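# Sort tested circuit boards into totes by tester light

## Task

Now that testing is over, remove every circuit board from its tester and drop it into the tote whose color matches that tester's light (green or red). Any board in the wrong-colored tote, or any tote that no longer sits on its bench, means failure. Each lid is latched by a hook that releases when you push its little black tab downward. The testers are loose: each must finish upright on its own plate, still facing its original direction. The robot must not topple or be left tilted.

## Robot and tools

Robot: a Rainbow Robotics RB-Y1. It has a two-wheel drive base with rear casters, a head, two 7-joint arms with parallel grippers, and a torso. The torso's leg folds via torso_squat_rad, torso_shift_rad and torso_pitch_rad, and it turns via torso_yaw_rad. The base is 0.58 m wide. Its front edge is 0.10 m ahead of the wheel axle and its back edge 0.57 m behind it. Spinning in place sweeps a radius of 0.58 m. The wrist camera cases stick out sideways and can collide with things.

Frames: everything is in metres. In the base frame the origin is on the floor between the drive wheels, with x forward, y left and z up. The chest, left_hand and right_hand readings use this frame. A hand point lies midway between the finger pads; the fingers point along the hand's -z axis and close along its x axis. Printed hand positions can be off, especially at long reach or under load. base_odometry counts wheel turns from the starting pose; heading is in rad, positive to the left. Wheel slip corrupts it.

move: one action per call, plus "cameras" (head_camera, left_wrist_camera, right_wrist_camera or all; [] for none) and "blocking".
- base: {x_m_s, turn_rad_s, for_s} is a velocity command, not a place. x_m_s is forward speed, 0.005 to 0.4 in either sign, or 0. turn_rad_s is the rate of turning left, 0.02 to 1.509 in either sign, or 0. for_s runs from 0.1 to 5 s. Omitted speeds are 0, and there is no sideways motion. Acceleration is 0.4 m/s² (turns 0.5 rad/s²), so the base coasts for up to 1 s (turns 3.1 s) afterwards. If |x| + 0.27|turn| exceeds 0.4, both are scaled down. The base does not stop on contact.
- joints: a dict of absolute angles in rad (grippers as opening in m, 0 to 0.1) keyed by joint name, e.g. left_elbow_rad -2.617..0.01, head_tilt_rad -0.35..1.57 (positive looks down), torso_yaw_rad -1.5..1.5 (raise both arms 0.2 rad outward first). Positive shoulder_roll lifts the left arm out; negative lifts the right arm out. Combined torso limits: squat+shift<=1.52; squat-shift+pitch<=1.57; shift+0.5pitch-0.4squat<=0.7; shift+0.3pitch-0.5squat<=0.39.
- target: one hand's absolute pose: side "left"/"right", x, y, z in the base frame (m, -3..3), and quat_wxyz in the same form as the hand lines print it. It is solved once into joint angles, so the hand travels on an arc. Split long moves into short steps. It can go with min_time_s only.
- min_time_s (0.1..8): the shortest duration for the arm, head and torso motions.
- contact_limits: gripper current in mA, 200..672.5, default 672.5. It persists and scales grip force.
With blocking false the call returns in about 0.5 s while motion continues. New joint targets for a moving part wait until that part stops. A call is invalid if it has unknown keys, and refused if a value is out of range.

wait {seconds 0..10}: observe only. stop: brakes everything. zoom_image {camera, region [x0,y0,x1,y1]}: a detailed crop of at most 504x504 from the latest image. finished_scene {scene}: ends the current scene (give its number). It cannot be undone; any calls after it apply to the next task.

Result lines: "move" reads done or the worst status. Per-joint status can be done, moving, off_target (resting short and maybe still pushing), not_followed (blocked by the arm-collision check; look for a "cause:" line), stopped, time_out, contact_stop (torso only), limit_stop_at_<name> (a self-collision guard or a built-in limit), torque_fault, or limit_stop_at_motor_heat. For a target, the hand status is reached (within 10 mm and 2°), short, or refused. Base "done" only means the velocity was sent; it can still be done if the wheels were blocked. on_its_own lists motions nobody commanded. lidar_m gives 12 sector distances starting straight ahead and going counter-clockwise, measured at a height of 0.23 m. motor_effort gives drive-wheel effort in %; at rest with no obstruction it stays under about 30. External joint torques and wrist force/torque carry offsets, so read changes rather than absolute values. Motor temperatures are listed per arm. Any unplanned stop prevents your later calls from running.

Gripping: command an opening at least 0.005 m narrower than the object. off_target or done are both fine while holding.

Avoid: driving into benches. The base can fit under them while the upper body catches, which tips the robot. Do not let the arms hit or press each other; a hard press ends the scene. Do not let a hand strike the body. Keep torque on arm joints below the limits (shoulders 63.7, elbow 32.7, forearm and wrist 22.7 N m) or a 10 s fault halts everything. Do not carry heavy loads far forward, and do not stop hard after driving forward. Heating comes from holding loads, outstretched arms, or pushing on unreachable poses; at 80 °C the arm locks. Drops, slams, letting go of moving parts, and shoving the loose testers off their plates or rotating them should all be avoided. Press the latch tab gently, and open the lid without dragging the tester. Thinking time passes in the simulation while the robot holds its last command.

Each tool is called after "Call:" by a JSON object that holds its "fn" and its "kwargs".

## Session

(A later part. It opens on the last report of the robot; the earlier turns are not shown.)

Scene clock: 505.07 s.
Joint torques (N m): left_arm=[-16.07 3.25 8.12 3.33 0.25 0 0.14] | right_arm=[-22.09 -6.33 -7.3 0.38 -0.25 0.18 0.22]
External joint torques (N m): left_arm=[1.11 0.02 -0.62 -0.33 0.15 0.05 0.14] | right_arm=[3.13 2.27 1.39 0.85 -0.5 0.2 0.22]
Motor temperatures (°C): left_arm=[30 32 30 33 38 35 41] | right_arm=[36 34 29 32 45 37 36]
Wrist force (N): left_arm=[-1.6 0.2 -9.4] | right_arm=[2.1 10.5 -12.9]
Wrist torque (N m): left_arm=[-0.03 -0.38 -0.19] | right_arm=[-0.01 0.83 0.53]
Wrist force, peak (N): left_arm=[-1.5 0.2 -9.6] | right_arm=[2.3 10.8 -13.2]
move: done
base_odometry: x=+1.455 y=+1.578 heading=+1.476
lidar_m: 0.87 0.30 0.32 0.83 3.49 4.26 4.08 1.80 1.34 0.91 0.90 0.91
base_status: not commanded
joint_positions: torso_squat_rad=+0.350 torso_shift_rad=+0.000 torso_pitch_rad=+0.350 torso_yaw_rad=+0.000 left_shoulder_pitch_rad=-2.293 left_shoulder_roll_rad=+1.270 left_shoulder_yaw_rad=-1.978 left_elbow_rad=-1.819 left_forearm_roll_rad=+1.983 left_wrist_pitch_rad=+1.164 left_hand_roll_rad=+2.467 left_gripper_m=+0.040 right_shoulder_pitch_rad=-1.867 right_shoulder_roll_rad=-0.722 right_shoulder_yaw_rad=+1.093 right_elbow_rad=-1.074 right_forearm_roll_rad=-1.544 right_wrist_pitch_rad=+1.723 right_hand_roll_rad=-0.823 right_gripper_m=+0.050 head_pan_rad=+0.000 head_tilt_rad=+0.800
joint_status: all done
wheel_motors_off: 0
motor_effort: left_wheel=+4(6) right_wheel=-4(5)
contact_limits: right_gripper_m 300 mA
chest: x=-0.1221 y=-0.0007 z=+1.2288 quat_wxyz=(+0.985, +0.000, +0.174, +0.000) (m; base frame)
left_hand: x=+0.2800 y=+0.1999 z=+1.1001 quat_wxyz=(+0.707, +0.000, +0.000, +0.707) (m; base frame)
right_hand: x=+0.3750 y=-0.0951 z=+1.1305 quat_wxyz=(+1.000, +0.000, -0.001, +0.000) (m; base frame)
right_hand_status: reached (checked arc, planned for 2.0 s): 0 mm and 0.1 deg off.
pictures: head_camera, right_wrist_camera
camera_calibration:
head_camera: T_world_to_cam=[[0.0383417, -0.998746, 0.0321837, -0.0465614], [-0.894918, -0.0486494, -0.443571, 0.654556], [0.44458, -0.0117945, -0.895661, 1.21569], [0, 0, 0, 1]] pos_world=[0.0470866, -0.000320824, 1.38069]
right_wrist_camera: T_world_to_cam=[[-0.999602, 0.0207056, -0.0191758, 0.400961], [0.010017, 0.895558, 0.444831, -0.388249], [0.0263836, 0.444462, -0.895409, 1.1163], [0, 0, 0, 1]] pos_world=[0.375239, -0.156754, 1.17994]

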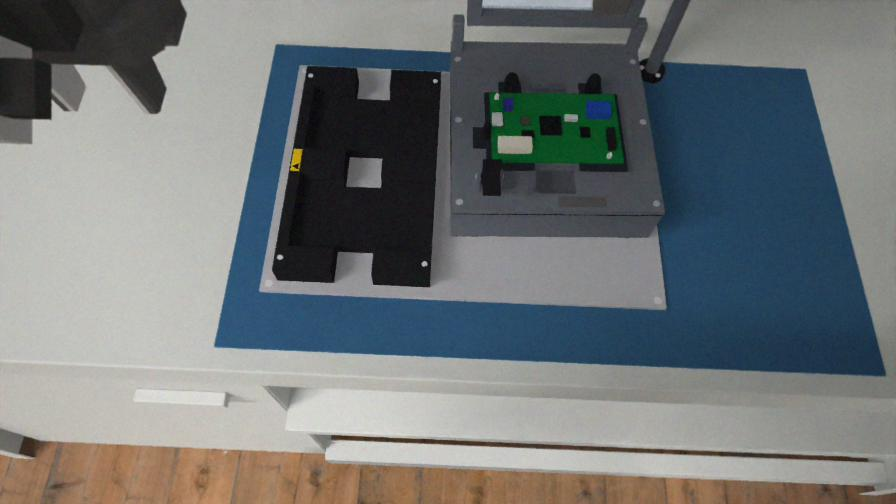

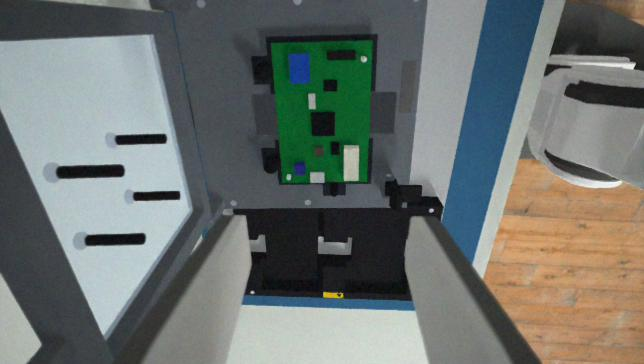

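Call:
{"fn": "move", "kwargs": {"joints": {"right_gripper_m":0.097}, "contact_limits": {"right_gripper_m":400}, "cameras": []}}

Call:
{"fn": "move", "kwargs": {"target": {"side":"right","x":0.379,"y":-0.0895,"z":1.03,"quat_wxyz":[1,0,0,0]}, "min_time_s": 2, "cameras": ["head_camera","right_wrist_camera"]}}

Scene clock: 519.47 s.
Joint torques (N m): left_arm=[-16.17 2.69 8 3.35 0.26 -0.06 0.21] | right_arm=[-22.01 -6.17 -7.36 0.45 -0.21 0.3 0.33]
External joint torques (N m): left_arm=[1.02 -0.54 -0.74 -0.31 0.16 -0.01 0.21] | right_arm=[3.21 2.43 1.33 0.92 -0.46 0.32 0.33]
Motor temperatures (°C): left_arm=[30 32 30 33 38 35 41] | right_arm=[36 34 29 32 45 37 36]
Wrist force (N): left_arm=[-1.6 0.2 -9.1] | right_arm=[2.3 10.8 -12.7]
Wrist torque (N m): left_arm=[-0.03 -0.39 -0.21] | right_arm=[-0.05 0.85 0.53]
Wrist force, peak (N): left_arm=[-1.5 0.5 -9.8] | right_arm=[2.6 10.8 -13.5]
move: done
base_odometry: x=+1.455 y=+1.578 heading=+1.476
lidar_m: 0.87 0.32 0.31 0.82 3.49 4.25 4.08 1.80 1.35 0.91 0.90 0.90
base_status: not commanded
joint_positions: torso_squat_rad=+0.350 torso_shift_rad=+0.000 torso_pitch_rad=+0.350 torso_yaw_rad=+0.000 left_shoulder_pitch_rad=-2.293 left_shoulder_roll_rad=+1.270 left_shoulder_yaw_rad=-1.978 left_elbow_rad=-1.819 left_forearm_roll_rad=+1.983 left_wrist_pitch_rad=+1.164 left_hand_roll_rad=+2.467 left_gripper_m=+0.040 right_shoulder_pitch_rad=-1.867 right_shoulder_roll_rad=-0.722 right_shoulder_yaw_rad=+1.093 right_elbow_rad=-1.074 right_forearm_roll_rad=-1.544 right_wrist_pitch_rad=+1.723 right_hand_roll_rad=-0.823 right_gripper_m=+0.097 head_pan_rad=+0.000 head_tilt_rad=+0.800
joint_status: all done
wheel_motors_off: 0
motor_effort: left_wheel=+5(6) right_wheel=-4(5)
contact_limits: right_gripper_m 400 mA
chest: x=-0.1221 y=-0.0007 z=+1.2288 quat_wxyz=(+0.985, +0.000, +0.174, +0.000) (m; base frame)
left_hand: x=+0.2800 y=+0.1999 z=+1.1001 quat_wxyz=(+0.707, +0.000, +0.000, +0.707) (m; base frame)
right_hand: x=+0.3750 y=-0.0951 z=+1.1305 quat_wxyz=(+1.000, +0.000, -0.001, +0.000) (m; base frame)
pictures: none
No camera images: "cameras" was empty.

Scene clock: 521.80 s.
Joint torques (N m): left_arm=[-16.35 3.06 8.04 3.28 0.23 -0.03 0.23] | right_arm=[-22.05 -5.84 -7.24 0.16 0.29 -0.37 0.3]
External joint torques (N m): left_arm=[0.83 -0.18 -0.7 -0.39 0.14 0.02 0.23] | right_arm=[3.37 2.72 1.3 1.13 0.04 -0.36 0.3]
Motor temperatures (°C): left_arm=[30 32 30 33 38 35 41] | right_arm=[36 34 29 32 45 37 36]
Wrist force (N): left_arm=[-1.4 0.1 -9.3] | right_arm=[2.4 10.7 -12.8]
Wrist torque (N m): left_arm=[-0.03 -0.36 -0.21] | right_arm=[-0.03 0.86 0.52]
Wrist force, peak (N): left_arm=[-1.4 0.0 -9.7] | right_arm=[2.5 10.8 -13.2]
move: done
base_odometry: x=+1.455 y=+1.578 heading=+1.476
lidar_m: 0.87 0.31 0.32 0.83 3.48 4.26 4.08 1.80 1.35 0.91 0.89 0.91
base_status: not commanded
joint_positions: torso_squat_rad=+0.350 torso_shift_rad=+0.000 torso_pitch_rad=+0.350 torso_yaw_rad=+0.000 left_shoulder_pitch_rad=-2.293 left_shoulder_roll_rad=+1.270 left_shoulder_yaw_rad=-1.978 left_elbow_rad=-1.819 left_forearm_roll_rad=+1.983 left_wrist_pitch_rad=+1.164 left_hand_roll_rad=+2.467 left_gripper_m=+0.040 right_shoulder_pitch_rad=-1.710 right_shoulder_roll_rad=-0.643 right_shoulder_yaw_rad=+1.159 right_elbow_rad=-1.037 right_forearm_roll_rad=-1.455 right_wrist_pitch_rad=+1.537 right_hand_roll_rad=-0.807 right_gripper_m=+0.097 head_pan_rad=+0.000 head_tilt_rad=+0.800
joint_status: all done
wheel_motors_off: 0
motor_effort: left_wheel=+5(6) right_wheel=-3(5)
contact_limits: right_gripper_m 400 mA
chest: x=-0.1221 y=-0.0007 z=+1.2288 quat_wxyz=(+0.985, +0.000, +0.174, +0.000) (m; base frame)
left_hand: x=+0.2800 y=+0.2000 z=+1.1001 quat_wxyz=(+0.707, +0.000, +0.000, +0.707) (m; base frame)
right_hand: x=+0.3791 y=-0.0896 z=+1.0305 quat_wxyz=(+1.000, +0.000, -0.001, +0.000) (m; base frame)
right_hand_status: reached (checked arc, planned for 2.0 s): 1 mm and 0.1 deg off.
pictures: head_camera, right_wrist_camera
camera_calibration:
head_camera: T_world_to_cam=[[0.038342, -0.998746, 0.0321836, -0.0465613], [-0.894918, -0.0486496, -0.44357, 0.654556], [0.44458, -0.0117943, -0.895661, 1.21569], [0, 0, 0, 1]] pos_world=[0.0470868, -0.000320789, 1.38069]
right_wrist_camera: T_world_to_cam=[[-0.999609, 0.0206845, -0.0188013, 0.402597], [0.0101742, 0.895718, 0.444507, -0.348409], [0.0260351, 0.444142, -0.895578, 1.02454], [0, 0, 0, 1]] pos_world=[0.37931, -0.151293, 1.08]

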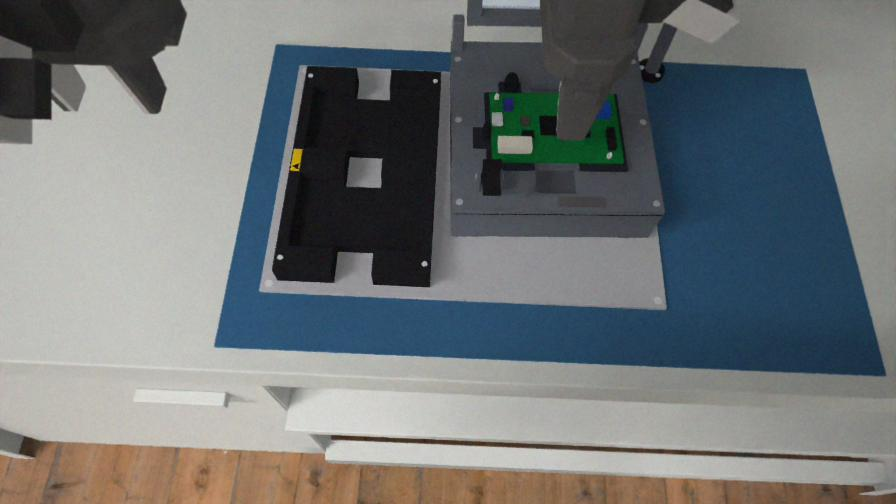

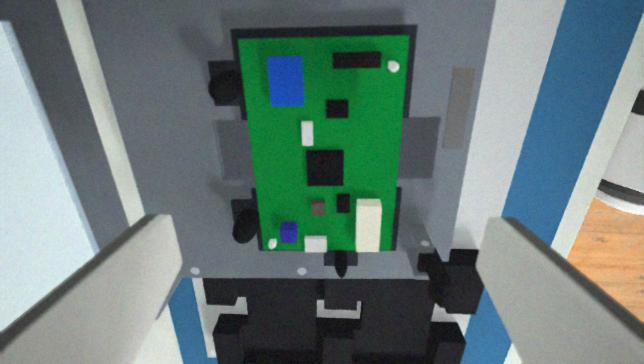

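Call:
{"fn": "move", "kwargs": {"target": {"side":"right","x":0.379,"y":-0.089,"z":0.975,"quat_wxyz":[1,0,0,0]}, "min_time_s": 2, "cameras": ["head_camera","right_wrist_camera"]}}

Scene clock: 534.33 s.
Joint torques (N m): left_arm=[-16.15 3.23 8.13 3.33 0.21 -0.06 0.07] | right_arm=[-21.58 -5.65 -6.31 -0.2 0.34 -0.3 0.29]
External joint torques (N m): left_arm=[1.03 0 -0.61 -0.33 0.11 -0.01 0.07] | right_arm=[3.75 2.66 1.69 1 0.09 -0.28 0.29]
Motor temperatures (°C): left_arm=[30 32 30 33 38 35 41] | right_arm=[36 34 29 32 45 36 36]
Wrist force (N): left_arm=[-1.4 0.0 -9.4] | right_arm=[2.3 10.8 -12.8]
Wrist torque (N m): left_arm=[0.00 -0.36 -0.19] | right_arm=[-0.05 0.87 0.49]
Wrist force, peak (N): left_arm=[-1.6 0.0 -9.8] | right_arm=[2.5 11.1 -13.2]
move: done
base_odometry: x=+1.455 y=+1.578 heading=+1.476
lidar_m: 0.87 0.31 0.31 0.83 3.48 4.26 4.09 1.81 1.35 0.91 0.90 0.90
base_status: not commanded
joint_positions: torso_squat_rad=+0.350 torso_shift_rad=+0.000 torso_pitch_rad=+0.350 torso_yaw_rad=+0.000 left_shoulder_pitch_rad=-2.293 left_shoulder_roll_rad=+1.270 left_shoulder_yaw_rad=-1.978 left_elbow_rad=-1.819 left_forearm_roll_rad=+1.983 left_wrist_pitch_rad=+1.164 left_hand_roll_rad=+2.467 left_gripper_m=+0.040 right_shoulder_pitch_rad=-1.631 right_shoulder_roll_rad=-0.582 right_shoulder_yaw_rad=+1.195 right_elbow_rad=-0.964 right_forearm_roll_rad=-1.408 right_wrist_pitch_rad=+1.432 right_hand_roll_rad=-0.776 right_gripper_m=+0.097 head_pan_rad=+0.000 head_tilt_rad=+0.800
joint_status: all done
wheel_motors_off: 0
motor_effort: left_wheel=+5(6) right_wheel=-3(5)
contact_limits: right_gripper_m 400 mA
chest: x=-0.1221 y=-0.0007 z=+1.2288 quat_wxyz=(+0.985, +0.000, +0.174, +0.000) (m; base frame)
left_hand: x=+0.2800 y=+0.1999 z=+1.1001 quat_wxyz=(+0.707, +0.000, +0.000, +0.707) (m; base frame)
right_hand: x=+0.3788 y=-0.0893 z=+0.9757 quat_wxyz=(+1.000, +0.000, -0.002, +0.000) (m; base frame)
right_hand_status: reached (checked arc, planned for 2.0 s): 1 mm and 0.2 deg off.
pictures: head_camera, right_wrist_camera
camera_calibration:
head_camera: T_world_to_cam=[[0.0383418, -0.998746, 0.0321836, -0.0465614], [-0.894918, -0.0486495, -0.443571, 0.654556], [0.44458, -0.0117944, -0.895661, 1.21569], [0, 0, 0, 1]] pos_world=[0.0470865, -0.000320906, 1.38069]
right_wrist_camera: T_world_to_cam=[[-0.999578, 0.0208056, -0.0202888, 0.402756], [0.00962169, 0.895724, 0.444506, -0.324099], [0.0274214, 0.444123, -0.895546, 0.97475], [0, 0, 0, 1]] pos_world=[0.378976, -0.150985, 1.02517]

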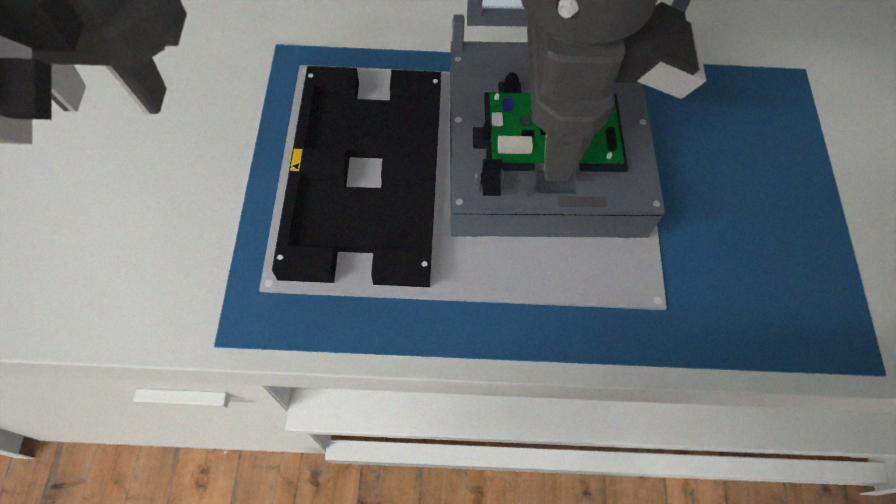

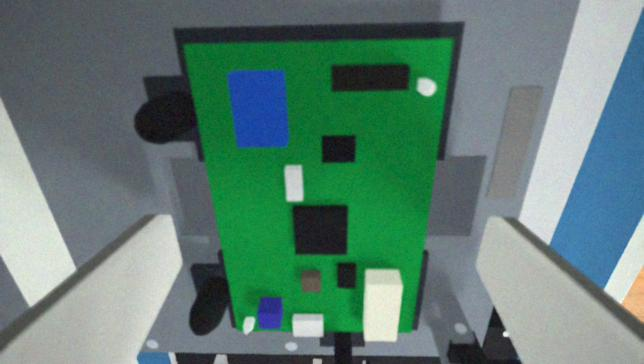

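Call:
{"fn": "move", "kwargs": {"joints": {"right_gripper_m":0.091}, "cameras": []}}

Call:
{"fn": "move", "kwargs": {"target": {"side":"right","x":0.380,"y":-0.089,"z":0.957,"quat_wxyz":[1,0,0,0]}, "min_time_s": 1.5, "cameras": ["head_camera","right_wrist_camera"]}}

Scene clock: 544.93 s.
Joint torques (N m): left_arm=[-16.14 3.21 7.97 3.3 0.21 0.02 0.2] | right_arm=[-21.78 -5.89 -6.59 -0.2 0.37 -0.39 0.45]
External joint torques (N m): left_arm=[1.04 -0.03 -0.77 -0.37 0.11 0.07 0.2] | right_arm=[3.55 2.42 1.4 1 0.11 -0.37 0.45]
Motor temperatures (°C): left_arm=[30 32 30 33 38 35 41] | right_arm=[37 34 29 32 45 36 36]
Wrist force (N): left_arm=[-1.5 0.0 -9.4] | right_arm=[2.2 10.7 -12.9]
Wrist torque (N m): left_arm=[-0.01 -0.36 -0.22] | right_arm=[-0.04 0.84 0.51]
Wrist force, peak (N): left_arm=[-1.5 0.1 -9.6] | right_arm=[2.6 10.8 -13.2]
move: done
base_odometry: x=+1.455 y=+1.578 heading=+1.476
lidar_m: 0.86 0.31 0.31 0.83 3.49 4.26 4.08 1.80 1.35 0.91 0.91 0.90
base_status: not commanded
joint_positions: torso_squat_rad=+0.350 torso_shift_rad=+0.000 torso_pitch_rad=+0.350 torso_yaw_rad=+0.000 left_shoulder_pitch_rad=-2.293 left_shoulder_roll_rad=+1.270 left_shoulder_yaw_rad=-1.978 left_elbow_rad=-1.819 left_forearm_roll_rad=+1.983 left_wrist_pitch_rad=+1.164 left_hand_roll_rad=+2.467 left_gripper_m=+0.040 right_shoulder_pitch_rad=-1.631 right_shoulder_roll_rad=-0.582 right_shoulder_yaw_rad=+1.195 right_elbow_rad=-0.964 right_forearm_roll_rad=-1.408 right_wrist_pitch_rad=+1.432 right_hand_roll_rad=-0.776 right_gripper_m=+0.091 head_pan_rad=+0.000 head_tilt_rad=+0.800
joint_status: all done
wheel_motors_off: 0
motor_effort: left_wheel=+6(6) right_wheel=-4(4)
contact_limits: right_gripper_m 400 mA
chest: x=-0.1221 y=-0.0007 z=+1.2288 quat_wxyz=(+0.985, +0.000, +0.174, +0.000) (m; base frame)
left_hand: x=+0.2800 y=+0.2000 z=+1.1001 quat_wxyz=(+0.707, +0.000, +0.000, +0.707) (m; base frame)
right_hand: x=+0.3788 y=-0.0893 z=+0.9757 quat_wxyz=(+1.000, +0.000, -0.002, +0.000) (m; base frame)
pictures: none
No camera images: "cameras" was empty.

Scene clock: 546.77 s.
Joint torques (N m): left_arm=[-16.11 2.82 8.32 3.4 0.25 -0.05 0.16] | right_arm=[-21.96 -5.34 -6.23 -0.24 0.33 -0.32 0.38]
External joint torques (N m): left_arm=[1.07 -0.41 -0.42 -0.26 0.16 0 0.16] | right_arm=[3.42 2.85 1.3 1 0.08 -0.3 0.38]
Motor temperatures (°C): left_arm=[30 32 30 33 38 35 41] | right_arm=[37 34 29 32 45 36 36]
Wrist force (N): left_arm=[-1.6 0.2 -9.2] | right_arm=[2.3 10.9 -13.0]
Wrist torque (N m): left_arm=[-0.03 -0.39 -0.20] | right_arm=[-0.06 0.86 0.48]
Wrist force, peak (N): left_arm=[-1.7 0.1 -9.6] | right_arm=[2.3 10.9 -13.0]
move: done
base_odometry: x=+1.455 y=+1.578 heading=+1.476
lidar_m: 0.87 0.31 0.31 0.82 3.48 4.26 4.08 1.80 1.35 0.91 0.90 0.91
base_status: not commanded
joint_positions: torso_squat_rad=+0.350 torso_shift_rad=+0.000 torso_pitch_rad=+0.350 torso_yaw_rad=+0.000 left_shoulder_pitch_rad=-2.293 left_shoulder_roll_rad=+1.270 left_shoulder_yaw_rad=-1.978 left_elbow_rad=-1.819 left_forearm_roll_rad=+1.983 left_wrist_pitch_rad=+1.164 left_hand_roll_rad=+2.467 left_gripper_m=+0.040 right_shoulder_pitch_rad=-1.611 right_shoulder_roll_rad=-0.545 right_shoulder_yaw_rad=+1.205 right_elbow_rad=-0.901 right_forearm_roll_rad=-1.398 right_wrist_pitch_rad=+1.398 right_hand_roll_rad=-0.745 right_gripper_m=+0.091 head_pan_rad=+0.000 head_tilt_rad=+0.800
joint_status: all done
wheel_motors_off: 0
motor_effort: left_wheel=+4(6) right_wheel=-2(5)
contact_limits: right_gripper_m 400 mA
chest: x=-0.1221 y=-0.0007 z=+1.2288 quat_wxyz=(+0.985, +0.000, +0.174, +0.000) (m; base frame)
left_hand: x=+0.2800 y=+0.1999 z=+1.1001 quat_wxyz=(+0.707, +0.000, +0.000, +0.707) (m; base frame)
right_hand: x=+0.3803 y=-0.0891 z=+0.9575 quat_wxyz=(+1.000, +0.000, -0.001, +0.000) (m; base frame)
right_hand_status: reached (checked arc, planned for 1.5 s): 1 mm and 0.1 deg off.
pictures: head_camera, right_wrist_camera
camera_calibration:
head_camera: T_world_to_cam=[[0.0383422, -0.998746, 0.0321833, -0.0465611], [-0.894918, -0.0486497, -0.443571, 0.654556], [0.44458, -0.011794, -0.895661, 1.21569], [0, 0, 0, 1]] pos_world=[0.0470865, -0.000320907, 1.38069]
right_wrist_camera: T_world_to_cam=[[-0.999624, 0.0206312, -0.0180629, 0.401725], [0.0104572, 0.89576, 0.444414, -0.316493], [0.0253489, 0.444058, -0.895639, 0.959168], [0, 0, 0, 1]] pos_world=[0.38057, -0.150712, 1.00698]

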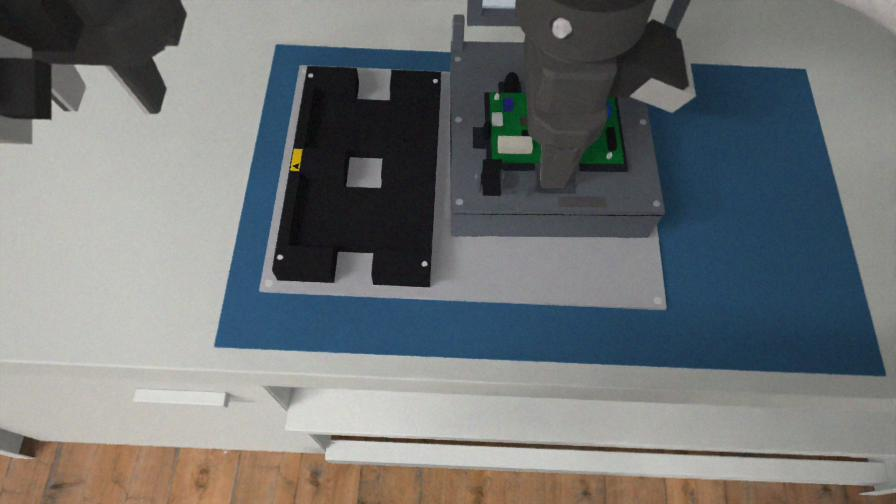

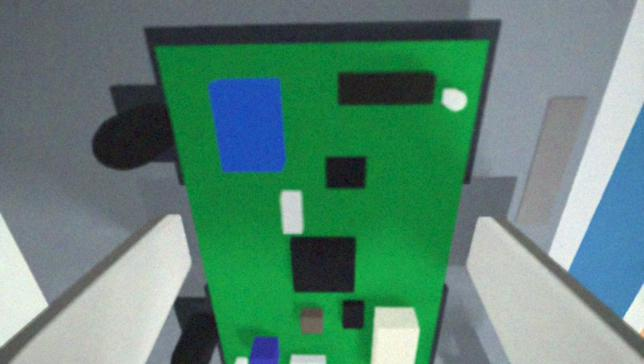

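Call:
{"fn": "move", "kwargs": {"target": {"side":"right","x":0.380,"y":-0.089,"z":0.943,"quat_wxyz":[1,0,0,0]}, "min_time_s": 1.5, "cameras": ["head_camera","right_wrist_camera"]}}

Scene clock: 552.73 s.
Joint torques (N m): left_arm=[-16.1 3.02 8.08 3.34 0.27 -0.08 0.18] | right_arm=[-21.73 -5.55 -6.13 -0.18 0.38 -0.35 0.34]
External joint torques (N m): left_arm=[1.08 -0.21 -0.66 -0.32 0.17 -0.03 0.18] | right_arm=[3.6 2.54 1.15 1.09 0.14 -0.33 0.34]
Motor temperatures (°C): left_arm=[30 32 30 33 38 35 41] | right_arm=[37 34 29 32 45 36 36]
Wrist force (N): left_arm=[-1.5 -0.1 -9.3] | right_arm=[2.5 10.6 -12.6]
Wrist torque (N m): left_arm=[0.00 -0.38 -0.21] | right_arm=[-0.04 0.89 0.50]
Wrist force, peak (N): left_arm=[-1.7 0.1 -9.7] | right_arm=[2.3 11.0 -13.1]
move: done
base_odometry: x=+1.455 y=+1.578 heading=+1.476
lidar_m: 0.87 0.31 0.31 0.83 3.48 4.25 4.08 1.80 1.34 0.91 0.90 0.91
base_status: not commanded
joint_positions: torso_squat_rad=+0.350 torso_shift_rad=+0.000 torso_pitch_rad=+0.350 torso_yaw_rad=+0.000 left_shoulder_pitch_rad=-2.293 left_shoulder_roll_rad=+1.270 left_shoulder_yaw_rad=-1.978 left_elbow_rad=-1.819 left_forearm_roll_rad=+1.983 left_wrist_pitch_rad=+1.164 left_hand_roll_rad=+2.467 left_gripper_m=+0.040 right_shoulder_pitch_rad=-1.593 right_shoulder_roll_rad=-0.525 right_shoulder_yaw_rad=+1.213 right_elbow_rad=-0.871 right_forearm_roll_rad=-1.388 right_wrist_pitch_rad=+1.372 right_hand_roll_rad=-0.731 right_gripper_m=+0.091 head_pan_rad=+0.000 head_tilt_rad=+0.800
joint_status: all done
wheel_motors_off: 0
motor_effort: left_wheel=+4(6) right_wheel=-4(5)
contact_limits: right_gripper_m 400 mA
chest: x=-0.1221 y=-0.0007 z=+1.2288 quat_wxyz=(+0.985, +0.000, +0.174, +0.000) (m; base frame)
left_hand: x=+0.2800 y=+0.1999 z=+1.1001 quat_wxyz=(+0.707, +0.000, +0.000, +0.707) (m; base frame)
right_hand: x=+0.3797 y=-0.0893 z=+0.9440 quat_wxyz=(+1.000, +0.000, -0.001, +0.000) (m; base frame)
right_hand_status: reached (checked arc, planned for 1.5 s): 1 mm and 0.1 deg off.
pictures: head_camera, right_wrist_camera
camera_calibration:
head_camera: T_world_to_cam=[[0.0383415, -0.998746, 0.0321836, -0.0465614], [-0.894918, -0.0486492, -0.443571, 0.654556], [0.44458, -0.0117945, -0.895661, 1.21569], [0, 0, 0, 1]] pos_world=[0.0470866, -0.000320943, 1.38069]
right_wrist_camera: T_world_to_cam=[[-0.99962, 0.0204157, -0.0185244, 0.40134], [0.010066, 0.895886, 0.444171, -0.309873], [0.0256638, 0.443815, -0.895751, 0.947156], [0, 0, 0, 1]] pos_world=[0.379999, -0.150946, 0.993487]

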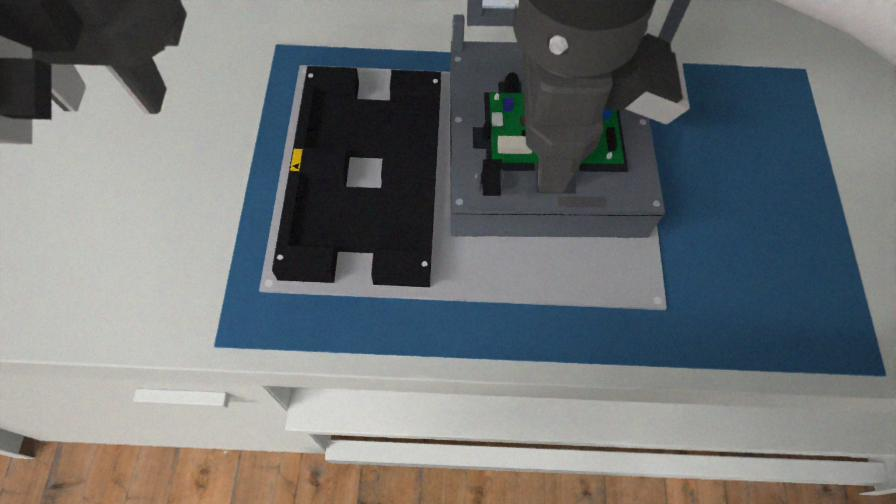

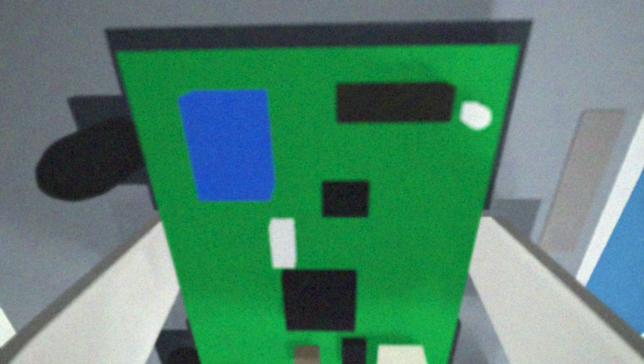

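Call:
{"fn": "move", "kwargs": {"joints": {"right_gripper_m":0.074}, "cameras": ["right_wrist_camera"]}}

Scene clock: 556.53 s.
Joint torques (N m): left_arm=[-16.44 3.18 8.13 3.36 0.28 -0.04 0.18] | right_arm=[-21.58 -5.52 -5.8 -0.55 -0.14 0.46 0.28]
External joint torques (N m): left_arm=[0.75 -0.05 -0.61 -0.31 0.18 0.01 0.18] | right_arm=[3.75 2.57 1.48 0.72 -0.38 0.48 0.28]
Motor temperatures (°C): left_arm=[30 32 30 33 38 35 41] | right_arm=[37 34 29 32 45 36 36]
Wrist force (N): left_arm=[-1.7 -0.1 -9.3] | right_arm=[6.5 10.9 -13.1]
Wrist torque (N m): left_arm=[0.01 -0.39 -0.21] | right_arm=[-0.04 0.86 0.55]
Wrist force, peak (N): left_arm=[-1.5 0.1 -9.9] | right_arm=[7.1 11.2 -13.5]
move: done
base_odometry: x=+1.455 y=+1.578 heading=+1.476
lidar_m: 0.86 0.31 0.31 0.84 3.49 4.26 4.08 1.81 1.35 0.91 0.90 0.91
base_status: not commanded
joint_positions: torso_squat_rad=+0.350 torso_shift_rad=+0.000 torso_pitch_rad=+0.350 torso_yaw_rad=+0.000 left_shoulder_pitch_rad=-2.293 left_shoulder_roll_rad=+1.270 left_shoulder_yaw_rad=-1.978 left_elbow_rad=-1.819 left_forearm_roll_rad=+1.983 left_wrist_pitch_rad=+1.164 left_hand_roll_rad=+2.467 left_gripper_m=+0.040 right_shoulder_pitch_rad=-1.593 right_shoulder_roll_rad=-0.525 right_shoulder_yaw_rad=+1.213 right_elbow_rad=-0.871 right_forearm_roll_rad=-1.388 right_wrist_pitch_rad=+1.371 right_hand_roll_rad=-0.731 right_gripper_m=+0.074 head_pan_rad=+0.000 head_tilt_rad=+0.800
joint_status: all done
wheel_motors_off: 0
motor_effort: left_wheel=+5(6) right_wheel=-3(4)
contact_limits: right_gripper_m 400 mA
chest: x=-0.1220 y=-0.0007 z=+1.2287 quat_wxyz=(+0.985, +0.000, +0.174, +0.000) (m; base frame)
left_hand: x=+0.2801 y=+0.1999 z=+1.1000 quat_wxyz=(+0.707, +0.000, +0.000, +0.707) (m; base frame)
right_hand: x=+0.3798 y=-0.0893 z=+0.9439 quat_wxyz=(+1.000, +0.000, -0.001, +0.000) (m; base frame)
pictures: right_wrist_camera
camera_calibration:
right_wrist_camera: T_world_to_cam=[[-0.999615, 0.0204687, -0.018723, 0.401622], [0.0100252, 0.895885, 0.444174, -0.309831], [0.0258653, 0.443815, -0.895745, 0.947056], [0, 0, 0, 1]] pos_world=[0.380078, -0.150966, 0.993459]

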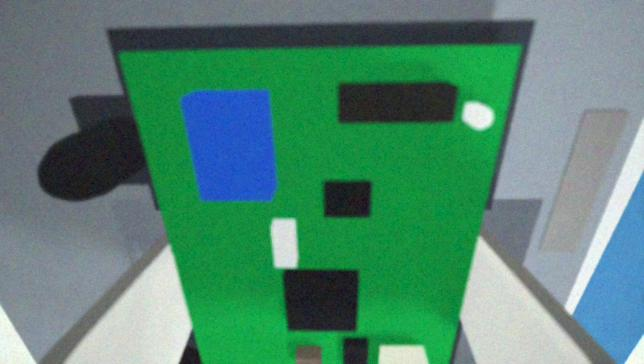

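Call:
{"fn": "move", "kwargs": {"joints": {"right_gripper_m":0.062}, "cameras": ["right_wrist_camera"]}}

Scene clock: 565.17 s.
Joint torques (N m): left_arm=[-16.18 2.91 8.07 3.42 0.29 -0.03 0.15] | right_arm=[-21.19 -5.51 -5.87 -1.36 -1.24 1.65 0.23]
External joint torques (N m): left_arm=[1 -0.32 -0.67 -0.24 0.19 0.02 0.15] | right_arm=[4.14 2.58 1.4 -0.09 -1.49 1.67 0.23]
Motor temperatures (°C): left_arm=[30 32 30 33 38 35 41] | right_arm=[37 34 29 32 45 36 36]
Wrist force (N): left_arm=[-1.4 0.0 -9.4] | right_arm=[11.1 11.3 -12.1]
Wrist torque (N m): left_arm=[-0.01 -0.36 -0.20] | right_arm=[-0.02 0.80 0.67]
Wrist force, peak (N): left_arm=[-1.4 -0.1 -9.9] | right_arm=[17.8 11.8 -15.9]
move: off_target
base_odometry: x=+1.455 y=+1.578 heading=+1.476
lidar_m: 0.86 0.31 0.31 0.83 3.49 4.25 4.09 1.80 1.35 0.91 0.90 0.91
base_status: not commanded
joint_positions: torso_squat_rad=+0.350 torso_shift_rad=+0.000 torso_pitch_rad=+0.350 torso_yaw_rad=+0.000 left_shoulder_pitch_rad=-2.293 left_shoulder_roll_rad=+1.270 left_shoulder_yaw_rad=-1.978 left_elbow_rad=-1.819 left_forearm_roll_rad=+1.983 left_wrist_pitch_rad=+1.164 left_hand_roll_rad=+2.467 left_gripper_m=+0.040 right_shoulder_pitch_rad=-1.593 right_shoulder_roll_rad=-0.525 right_shoulder_yaw_rad=+1.213 right_elbow_rad=-0.871 right_forearm_roll_rad=-1.388 right_wrist_pitch_rad=+1.371 right_hand_roll_rad=-0.731 right_gripper_m=+0.071 head_pan_rad=+0.000 head_tilt_rad=+0.800
joint_status: right_gripper_m off_target (ended at +0.071, target +0.062)
wheel_motors_off: 0
motor_effort: left_wheel=+5(5) right_wheel=-4(5)
contact_limits: right_gripper_m 400 mA
chest: x=-0.1219 y=-0.0007 z=+1.2287 quat_wxyz=(+0.985, +0.000, +0.174, +0.000) (m; base frame)
left_hand: x=+0.2802 y=+0.2000 z=+1.1000 quat_wxyz=(+0.707, +0.000, +0.000, +0.707) (m; base frame)
right_hand: x=+0.3800 y=-0.0894 z=+0.9439 quat_wxyz=(+1.000, +0.000, -0.001, +0.000) (m; base frame)
pictures: right_wrist_camera
camera_calibration:
right_wrist_camera: T_world_to_cam=[[-0.999606, 0.0205391, -0.019106, 0.402211], [0.00991838, 0.895889, 0.444167, -0.309752], [0.0262396, 0.443803, -0.89574, 0.946887], [0, 0, 0, 1]] pos_world=[0.380279, -0.150989, 0.993431]

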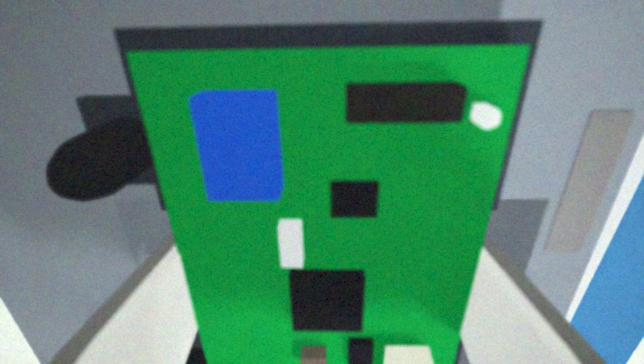

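Call:
{"fn": "move", "kwargs": {"contact_limits": {"right_gripper_m":600}, "joints": {"right_gripper_m":0.06}, "cameras": []}}

Call:
{"fn": "move", "kwargs": {"target": {"side":"right","x":0.380,"y":-0.089,"z":0.962,"quat_wxyz":[1,0,0,0]}, "min_time_s": 1.5, "cameras": ["head_camera","right_wrist_camera"]}}

Scene clock: 572.33 s.
Joint torques (N m): left_arm=[-16.02 2.95 7.88 3.45 0.29 0 0.12] | right_arm=[-21.31 -5.51 -6.13 -1.34 -1.2 1.69 0.2]
External joint torques (N m): left_arm=[1.16 -0.28 -0.86 -0.21 0.19 0.05 0.12] | right_arm=[4.02 2.58 1.15 -0.07 -1.45 1.72 0.2]
Motor temperatures (°C): left_arm=[30 32 30 33 38 35 41] | right_arm=[37 34 29 32 45 36 36]
Wrist force (N): left_arm=[-1.4 0.0 -9.5] | right_arm=[12.5 11.2 -13.2]
Wrist torque (N m): left_arm=[-0.03 -0.36 -0.20] | right_arm=[-0.03 0.78 0.67]
Wrist force, peak (N): left_arm=[-1.6 0.1 -9.6] | right_arm=[12.5 11.1 -14.7]
move: off_target
base_odometry: x=+1.455 y=+1.578 heading=+1.476
lidar_m: 0.87 0.31 0.32 0.82 3.49 4.25 4.08 1.80 1.35 0.91 0.89 0.90
base_status: not commanded
joint_positions: torso_squat_rad=+0.350 torso_shift_rad=+0.000 torso_pitch_rad=+0.350 torso_yaw_rad=+0.000 left_shoulder_pitch_rad=-2.293 left_shoulder_roll_rad=+1.270 left_shoulder_yaw_rad=-1.978 left_elbow_rad=-1.819 left_forearm_roll_rad=+1.983 left_wrist_pitch_rad=+1.164 left_hand_roll_rad=+2.467 left_gripper_m=+0.040 right_shoulder_pitch_rad=-1.593 right_shoulder_roll_rad=-0.525 right_shoulder_yaw_rad=+1.213 right_elbow_rad=-0.871 right_forearm_roll_rad=-1.388 right_wrist_pitch_rad=+1.371 right_hand_roll_rad=-0.731 right_gripper_m=+0.070 head_pan_rad=+0.000 head_tilt_rad=+0.800
joint_status: right_gripper_m off_target (ended at +0.070, target +0.060)
wheel_motors_off: 0
motor_effort: left_wheel=+4(5) right_wheel=-4(5)
contact_limits: right_gripper_m 600 mA
chest: x=-0.1219 y=-0.0007 z=+1.2287 quat_wxyz=(+0.985, +0.000, +0.174, +0.000) (m; base frame)
left_hand: x=+0.2802 y=+0.2000 z=+1.1000 quat_wxyz=(+0.707, +0.000, +0.000, +0.707) (m; base frame)
right_hand: x=+0.3800 y=-0.0894 z=+0.9439 quat_wxyz=(+1.000, +0.000, -0.001, +0.000) (m; base frame)
pictures: none
No camera images: "cameras" was empty.

Scene clock: 574.17 s.
Joint torques (N m): left_arm=[-16.07 3.09 8.03 3.37 0.35 -0.02 0.1] | right_arm=[-24.66 -9.72 -8.66 -1.51 -0.32 0.21 -0.27]
External joint torques (N m): left_arm=[1.11 -0.14 -0.71 -0.29 0.25 0.04 0.1] | right_arm=[0.74 -1.5 -1.09 -0.28 -0.57 0.23 -0.27]
Motor temperatures (°C): left_arm=[30 32 30 33 38 35 41] | right_arm=[37 34 29 32 45 36 36]
Wrist force (N): left_arm=[-1.3 0.2 -9.4] | right_arm=[2.2 10.7 -13.1]
Wrist torque (N m): left_arm=[-0.03 -0.34 -0.20] | right_arm=[-0.06 0.86 0.51]
Wrist force, peak (N): left_arm=[-1.5 0.0 -9.7] | right_arm=[13.7 11.6 -18.5]
move: done
base_odometry: x=+1.455 y=+1.578 heading=+1.476
lidar_m: 0.86 0.31 0.32 0.82 3.48 4.25 4.08 1.80 1.35 0.90 0.89 0.90
base_status: not commanded
joint_positions: torso_squat_rad=+0.350 torso_shift_rad=+0.000 torso_pitch_rad=+0.350 torso_yaw_rad=+0.000 left_shoulder_pitch_rad=-2.293 left_shoulder_roll_rad=+1.270 left_shoulder_yaw_rad=-1.978 left_elbow_rad=-1.819 left_forearm_roll_rad=+1.983 left_wrist_pitch_rad=+1.164 left_hand_roll_rad=+2.467 left_gripper_m=+0.040 right_shoulder_pitch_rad=-1.617 right_shoulder_roll_rad=-0.549 right_shoulder_yaw_rad=+1.203 right_elbow_rad=-0.906 right_forearm_roll_rad=-1.401 right_wrist_pitch_rad=+1.407 right_hand_roll_rad=-0.747 right_gripper_m=+0.070 head_pan_rad=+0.000 head_tilt_rad=+0.800
joint_status: all done
wheel_motors_off: 0
motor_effort: left_wheel=+5(6) right_wheel=-5(6)
contact_limits: right_gripper_m 600 mA
chest: x=-0.1219 y=-0.0007 z=+1.2287 quat_wxyz=(+0.985, +0.000, +0.174, +0.000) (m; base frame)
left_hand: x=+0.2802 y=+0.2000 z=+1.0999 quat_wxyz=(+0.707, +0.000, +0.000, +0.707) (m; base frame)
right_hand: x=+0.3803 y=-0.0888 z=+0.9611 quat_wxyz=(+1.000, +0.000, +0.000, +0.000) (m; base frame)
right_hand_status: reached (checked arc, planned for 1.5 s): 1 mm and 0.1 deg off.
pictures: head_camera, right_wrist_camera
camera_calibration:
head_camera: T_world_to_cam=[[0.0383502, -0.998746, 0.0321731, -0.0465525], [-0.895016, -0.0486498, -0.443373, 0.654414], [0.444383, -0.011792, -0.895759, 1.21572], [0, 0, 0, 1]] pos_world=[0.0472537, -0.000321374, 1.38064]
right_wrist_camera: T_world_to_cam=[[-0.999678, 0.019358, -0.016427, 0.400128], [0.0100724, 0.896322, 0.443289, -0.317062], [0.0233051, 0.44298, -0.896228, 0.963594], [0, 0, 0, 1]] pos_world=[0.380736, -0.150409, 1.01072]

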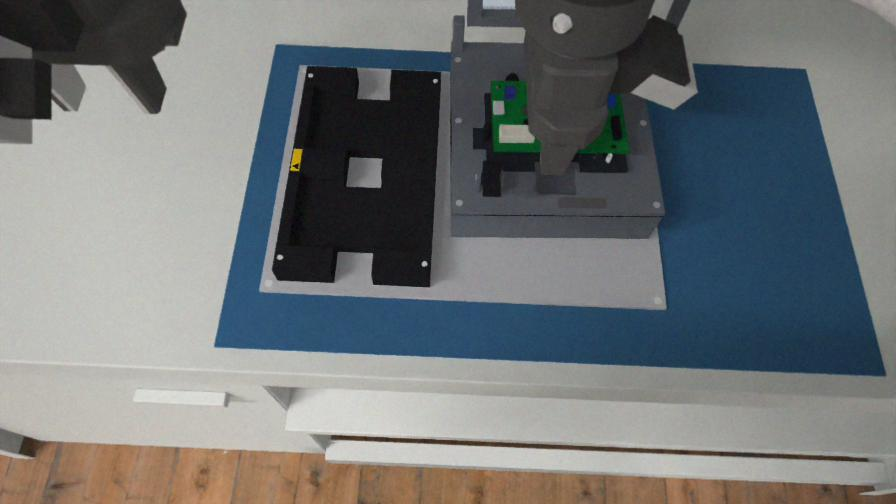

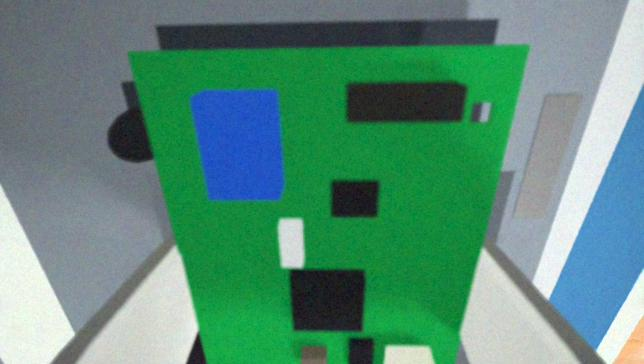

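Call:
{"fn": "move", "kwargs": {"target": {"side":"right","x":0.374,"y":-0.09,"z":1.02,"quat_wxyz":[1,0,0,0]}, "min_time_s": 1.5, "cameras": []}}

Call:
{"fn": "move", "kwargs": {"target": {"side":"right","x":0.33,"y":-0.15,"z":1.15,"quat_wxyz":[1,0,0,0]}, "min_time_s": 2, "cameras": ["head_camera","right_wrist_camera"]}}

Scene clock: 584.30 s.
Joint torques (N m): left_arm=[-16.06 2.86 8.19 3.38 0.27 0.04 0.17] | right_arm=[-24.25 -9.85 -9.52 -1.24 -0.23 0.09 -0.33]
External joint torques (N m): left_arm=[1.13 -0.37 -0.55 -0.28 0.17 0.09 0.17] | right_arm=[0.97 -1.36 -0.83 -0.21 -0.47 0.1 -0.33]
Motor temperatures (°C): left_arm=[30 32 30 33 38 35 41] | right_arm=[37 34 29 32 45 36 36]
Wrist force (N): left_arm=[-1.4 0.2 -9.4] | right_arm=[2.3 10.8 -13.3]
Wrist torque (N m): left_arm=[-0.04 -0.35 -0.21] | right_arm=[-0.05 0.84 0.51]
Wrist force, peak (N): left_arm=[-1.6 0.1 -9.7] | right_arm=[2.5 10.8 -13.7]
move: done
base_odometry: x=+1.455 y=+1.578 heading=+1.476
lidar_m: 0.86 0.31 0.31 0.82 3.48 4.26 4.08 1.81 1.35 0.91 0.90 0.91
base_status: not commanded
joint_positions: torso_squat_rad=+0.350 torso_shift_rad=+0.000 torso_pitch_rad=+0.350 torso_yaw_rad=+0.000 left_shoulder_pitch_rad=-2.293 left_shoulder_roll_rad=+1.270 left_shoulder_yaw_rad=-1.978 left_elbow_rad=-1.819 left_forearm_roll_rad=+1.983 left_wrist_pitch_rad=+1.164 left_hand_roll_rad=+2.467 left_gripper_m=+0.040 right_shoulder_pitch_rad=-1.687 right_shoulder_roll_rad=-0.648 right_shoulder_yaw_rad=+1.166 right_elbow_rad=-1.066 right_forearm_roll_rad=-1.447 right_wrist_pitch_rad=+1.521 right_hand_roll_rad=-0.824 right_gripper_m=+0.070 head_pan_rad=+0.000 head_tilt_rad=+0.800
joint_status: all done
wheel_motors_off: 0
motor_effort: left_wheel=+4(6) right_wheel=-4(6)
contact_limits: right_gripper_m 600 mA
chest: x=-0.1219 y=-0.0007 z=+1.2287 quat_wxyz=(+0.985, +0.000, +0.174, +0.000) (m; base frame)
left_hand: x=+0.2802 y=+0.2000 z=+1.0999 quat_wxyz=(+0.707, +0.000, +0.000, +0.707) (m; base frame)
right_hand: x=+0.3740 y=-0.0900 z=+1.0198 quat_wxyz=(+1.000, -0.001, +0.001, +0.000) (m; base frame)
right_hand_status: reached (checked arc, planned for 1.5 s): 0 mm and 0.1 deg off.
pictures: none
No camera images: "cameras" was empty.

Scene clock: 586.63 s.
Joint torques (N m): left_arm=[-16.12 3.02 8.03 3.41 0.23 -0.06 0.23] | right_arm=[-21.63 -9.43 -10.93 -0.19 -0.24 0.11 -0.28]
External joint torques (N m): left_arm=[1.06 -0.22 -0.71 -0.25 0.13 -0.01 0.23] | right_arm=[0.72 -1.13 -0.72 -0.41 -0.48 0.12 -0.28]
Motor temperatures (°C): left_arm=[30 32 30 33 38 35 41] | right_arm=[37 34 29 32 45 36 36]
Wrist force (N): left_arm=[-1.7 0.1 -9.3] | right_arm=[2.6 10.7 -13.2]
Wrist torque (N m): left_arm=[-0.02 -0.38 -0.20] | right_arm=[-0.04 0.90 0.53]
Wrist force, peak (N): left_arm=[-1.6 0.0 -9.6] | right_arm=[2.3 10.8 -13.7]
move: done
base_odometry: x=+1.455 y=+1.578 heading=+1.476
lidar_m: 0.87 0.31 0.32 0.84 3.49 4.26 4.08 1.80 1.34 0.91 0.89 0.90
base_status: not commanded
joint_positions: torso_squat_rad=+0.350 torso_shift_rad=+0.000 torso_pitch_rad=+0.350 torso_yaw_rad=+0.000 left_shoulder_pitch_rad=-2.293 left_shoulder_roll_rad=+1.270 left_shoulder_yaw_rad=-1.978 left_elbow_rad=-1.819 left_forearm_roll_rad=+1.983 left_wrist_pitch_rad=+1.164 left_hand_roll_rad=+2.467 left_gripper_m=+0.040 right_shoulder_pitch_rad=-1.787 right_shoulder_roll_rad=-0.997 right_shoulder_yaw_rad=+1.038 right_elbow_rad=-1.465 right_forearm_roll_rad=-1.630 right_wrist_pitch_rad=+1.759 right_hand_roll_rad=-0.942 right_gripper_m=+0.070 head_pan_rad=+0.000 head_tilt_rad=+0.800
joint_status: all done
wheel_motors_off: 0
motor_effort: left_wheel=+4(6) right_wheel=-4(5)
contact_limits: right_gripper_m 600 mA
chest: x=-0.1219 y=-0.0007 z=+1.2287 quat_wxyz=(+0.985, +0.000, +0.174, +0.000) (m; base frame)
left_hand: x=+0.2801 y=+0.2000 z=+1.0999 quat_wxyz=(+0.707, +0.000, +0.000, +0.707) (m; base frame)
right_hand: x=+0.3300 y=-0.1499 z=+1.1499 quat_wxyz=(+1.000, +0.000, +0.000, +0.000) (m; base frame)
right_hand_status: reached (checked arc, planned for 2.0 s): 0 mm and 0.0 deg off.
pictures: head_camera, right_wrist_camera
camera_calibration:
head_camera: T_world_to_cam=[[0.0383502, -0.998746, 0.0321733, -0.0465526], [-0.895015, -0.0486499, -0.443375, 0.654415], [0.444384, -0.0117921, -0.895759, 1.21572], [0, 0, 0, 1]] pos_world=[0.0472521, -0.000321299, 1.38064]
right_wrist_camera: T_world_to_cam=[[-0.999659, 0.0200045, -0.0167678, 0.354626], [0.0104834, 0.89599, 0.44395, -0.346429], [0.0239048, 0.443623, -0.895895, 1.16052], [0, 0, 0, 1]] pos_world=[0.330395, -0.211531, 1.19945]

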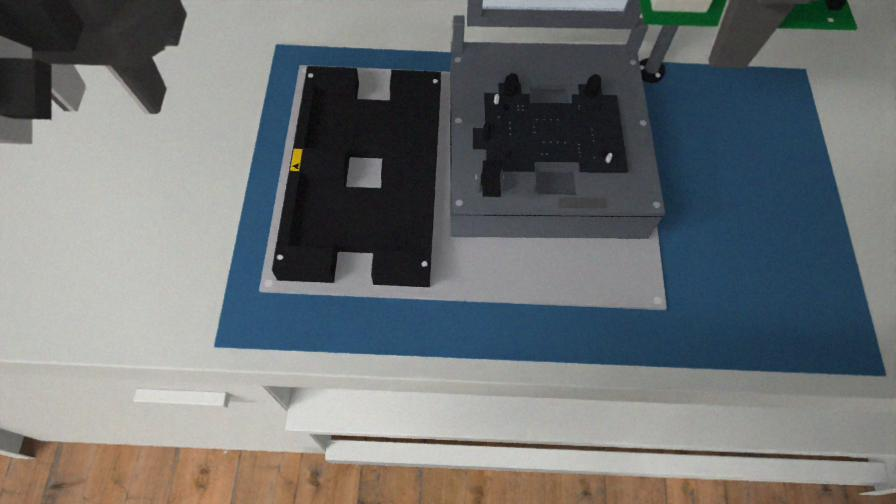

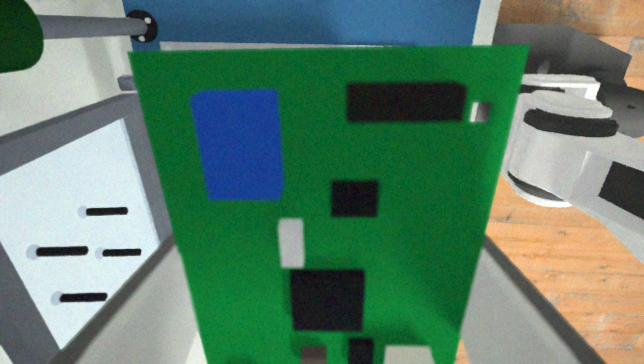

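Call:
{"fn": "zoom_image", "kwargs": {"camera": "right_wrist_camera", "region": [0, 0, 200, 120]}}

Scaled by 2.520 from the camera's 644x364 image, which has a finer 1265x715 frame.

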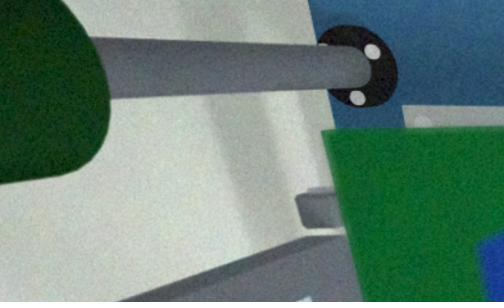

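Call:
{"fn": "move", "kwargs": {"joints": {"head_tilt_rad":0.1,"head_pan_rad":-0.25}, "cameras": ["head_camera"]}}

Scene clock: 595.07 s.
Joint torques (N m): left_arm=[-16.13 3.27 7.97 3.31 0.31 -0.14 0.18] | right_arm=[-21.73 -9.27 -11.01 -0.13 -0.2 0.1 -0.29]
External joint torques (N m): left_arm=[1.05 0.03 -0.77 -0.35 0.21 -0.09 0.18] | right_arm=[0.62 -0.97 -0.8 -0.34 -0.44 0.1 -0.28]
Motor temperatures (°C): left_arm=[30 32 30 33 38 35 41] | right_arm=[37 34 29 32 45 36 36]
Wrist force (N): left_arm=[-1.6 0.1 -9.4] | right_arm=[2.2 10.7 -13.4]
Wrist torque (N m): left_arm=[-0.01 -0.38 -0.21] | right_arm=[-0.02 0.85 0.53]
Wrist force, peak (N): left_arm=[-1.5 -0.1 -9.8] | right_arm=[2.5 11.1 -13.4]
move: done
base_odometry: x=+1.455 y=+1.578 heading=+1.476
lidar_m: 0.87 0.31 0.31 0.83 3.48 4.25 4.08 1.80 1.35 0.91 0.90 0.91
base_status: not commanded
joint_positions: torso_squat_rad=+0.350 torso_shift_rad=+0.000 torso_pitch_rad=+0.350 torso_yaw_rad=+0.000 left_shoulder_pitch_rad=-2.293 left_shoulder_roll_rad=+1.270 left_shoulder_yaw_rad=-1.978 left_elbow_rad=-1.819 left_forearm_roll_rad=+1.983 left_wrist_pitch_rad=+1.164 left_hand_roll_rad=+2.467 left_gripper_m=+0.040 right_shoulder_pitch_rad=-1.787 right_shoulder_roll_rad=-0.997 right_shoulder_yaw_rad=+1.038 right_elbow_rad=-1.465 right_forearm_roll_rad=-1.630 right_wrist_pitch_rad=+1.759 right_hand_roll_rad=-0.942 right_gripper_m=+0.070 head_pan_rad=-0.250 head_tilt_rad=+0.100
joint_status: all done
wheel_motors_off: 0
motor_effort: left_wheel=+5(6) right_wheel=-5(6)
contact_limits: right_gripper_m 600 mA
chest: x=-0.1219 y=-0.0007 z=+1.2287 quat_wxyz=(+0.985, +0.000, +0.174, +0.000) (m; base frame)
left_hand: x=+0.2801 y=+0.2000 z=+1.0999 quat_wxyz=(+0.707, +0.000, +0.000, +0.707) (m; base frame)
right_hand: x=+0.3300 y=-0.1499 z=+1.1499 quat_wxyz=(+1.000, +0.000, +0.000, +0.000) (m; base frame)
pictures: head_camera
camera_calibration:
head_camera: T_world_to_cam=[[-0.223764, -0.96542, 0.133767, -0.19825], [-0.408581, -0.0316888, -0.912172, 1.33093], [0.884868, -0.258766, -0.387362, 0.513492], [0, 0, 0, 1]] pos_world=[0.0450587, -0.0163448, 1.43946]

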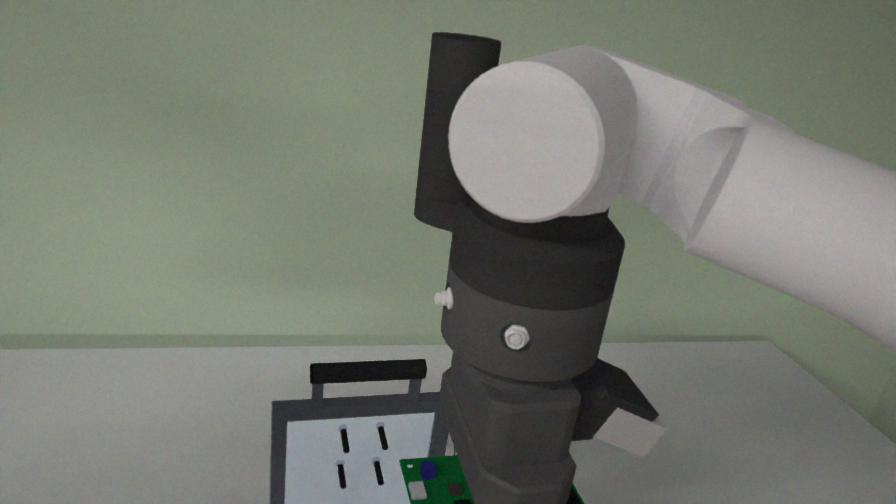

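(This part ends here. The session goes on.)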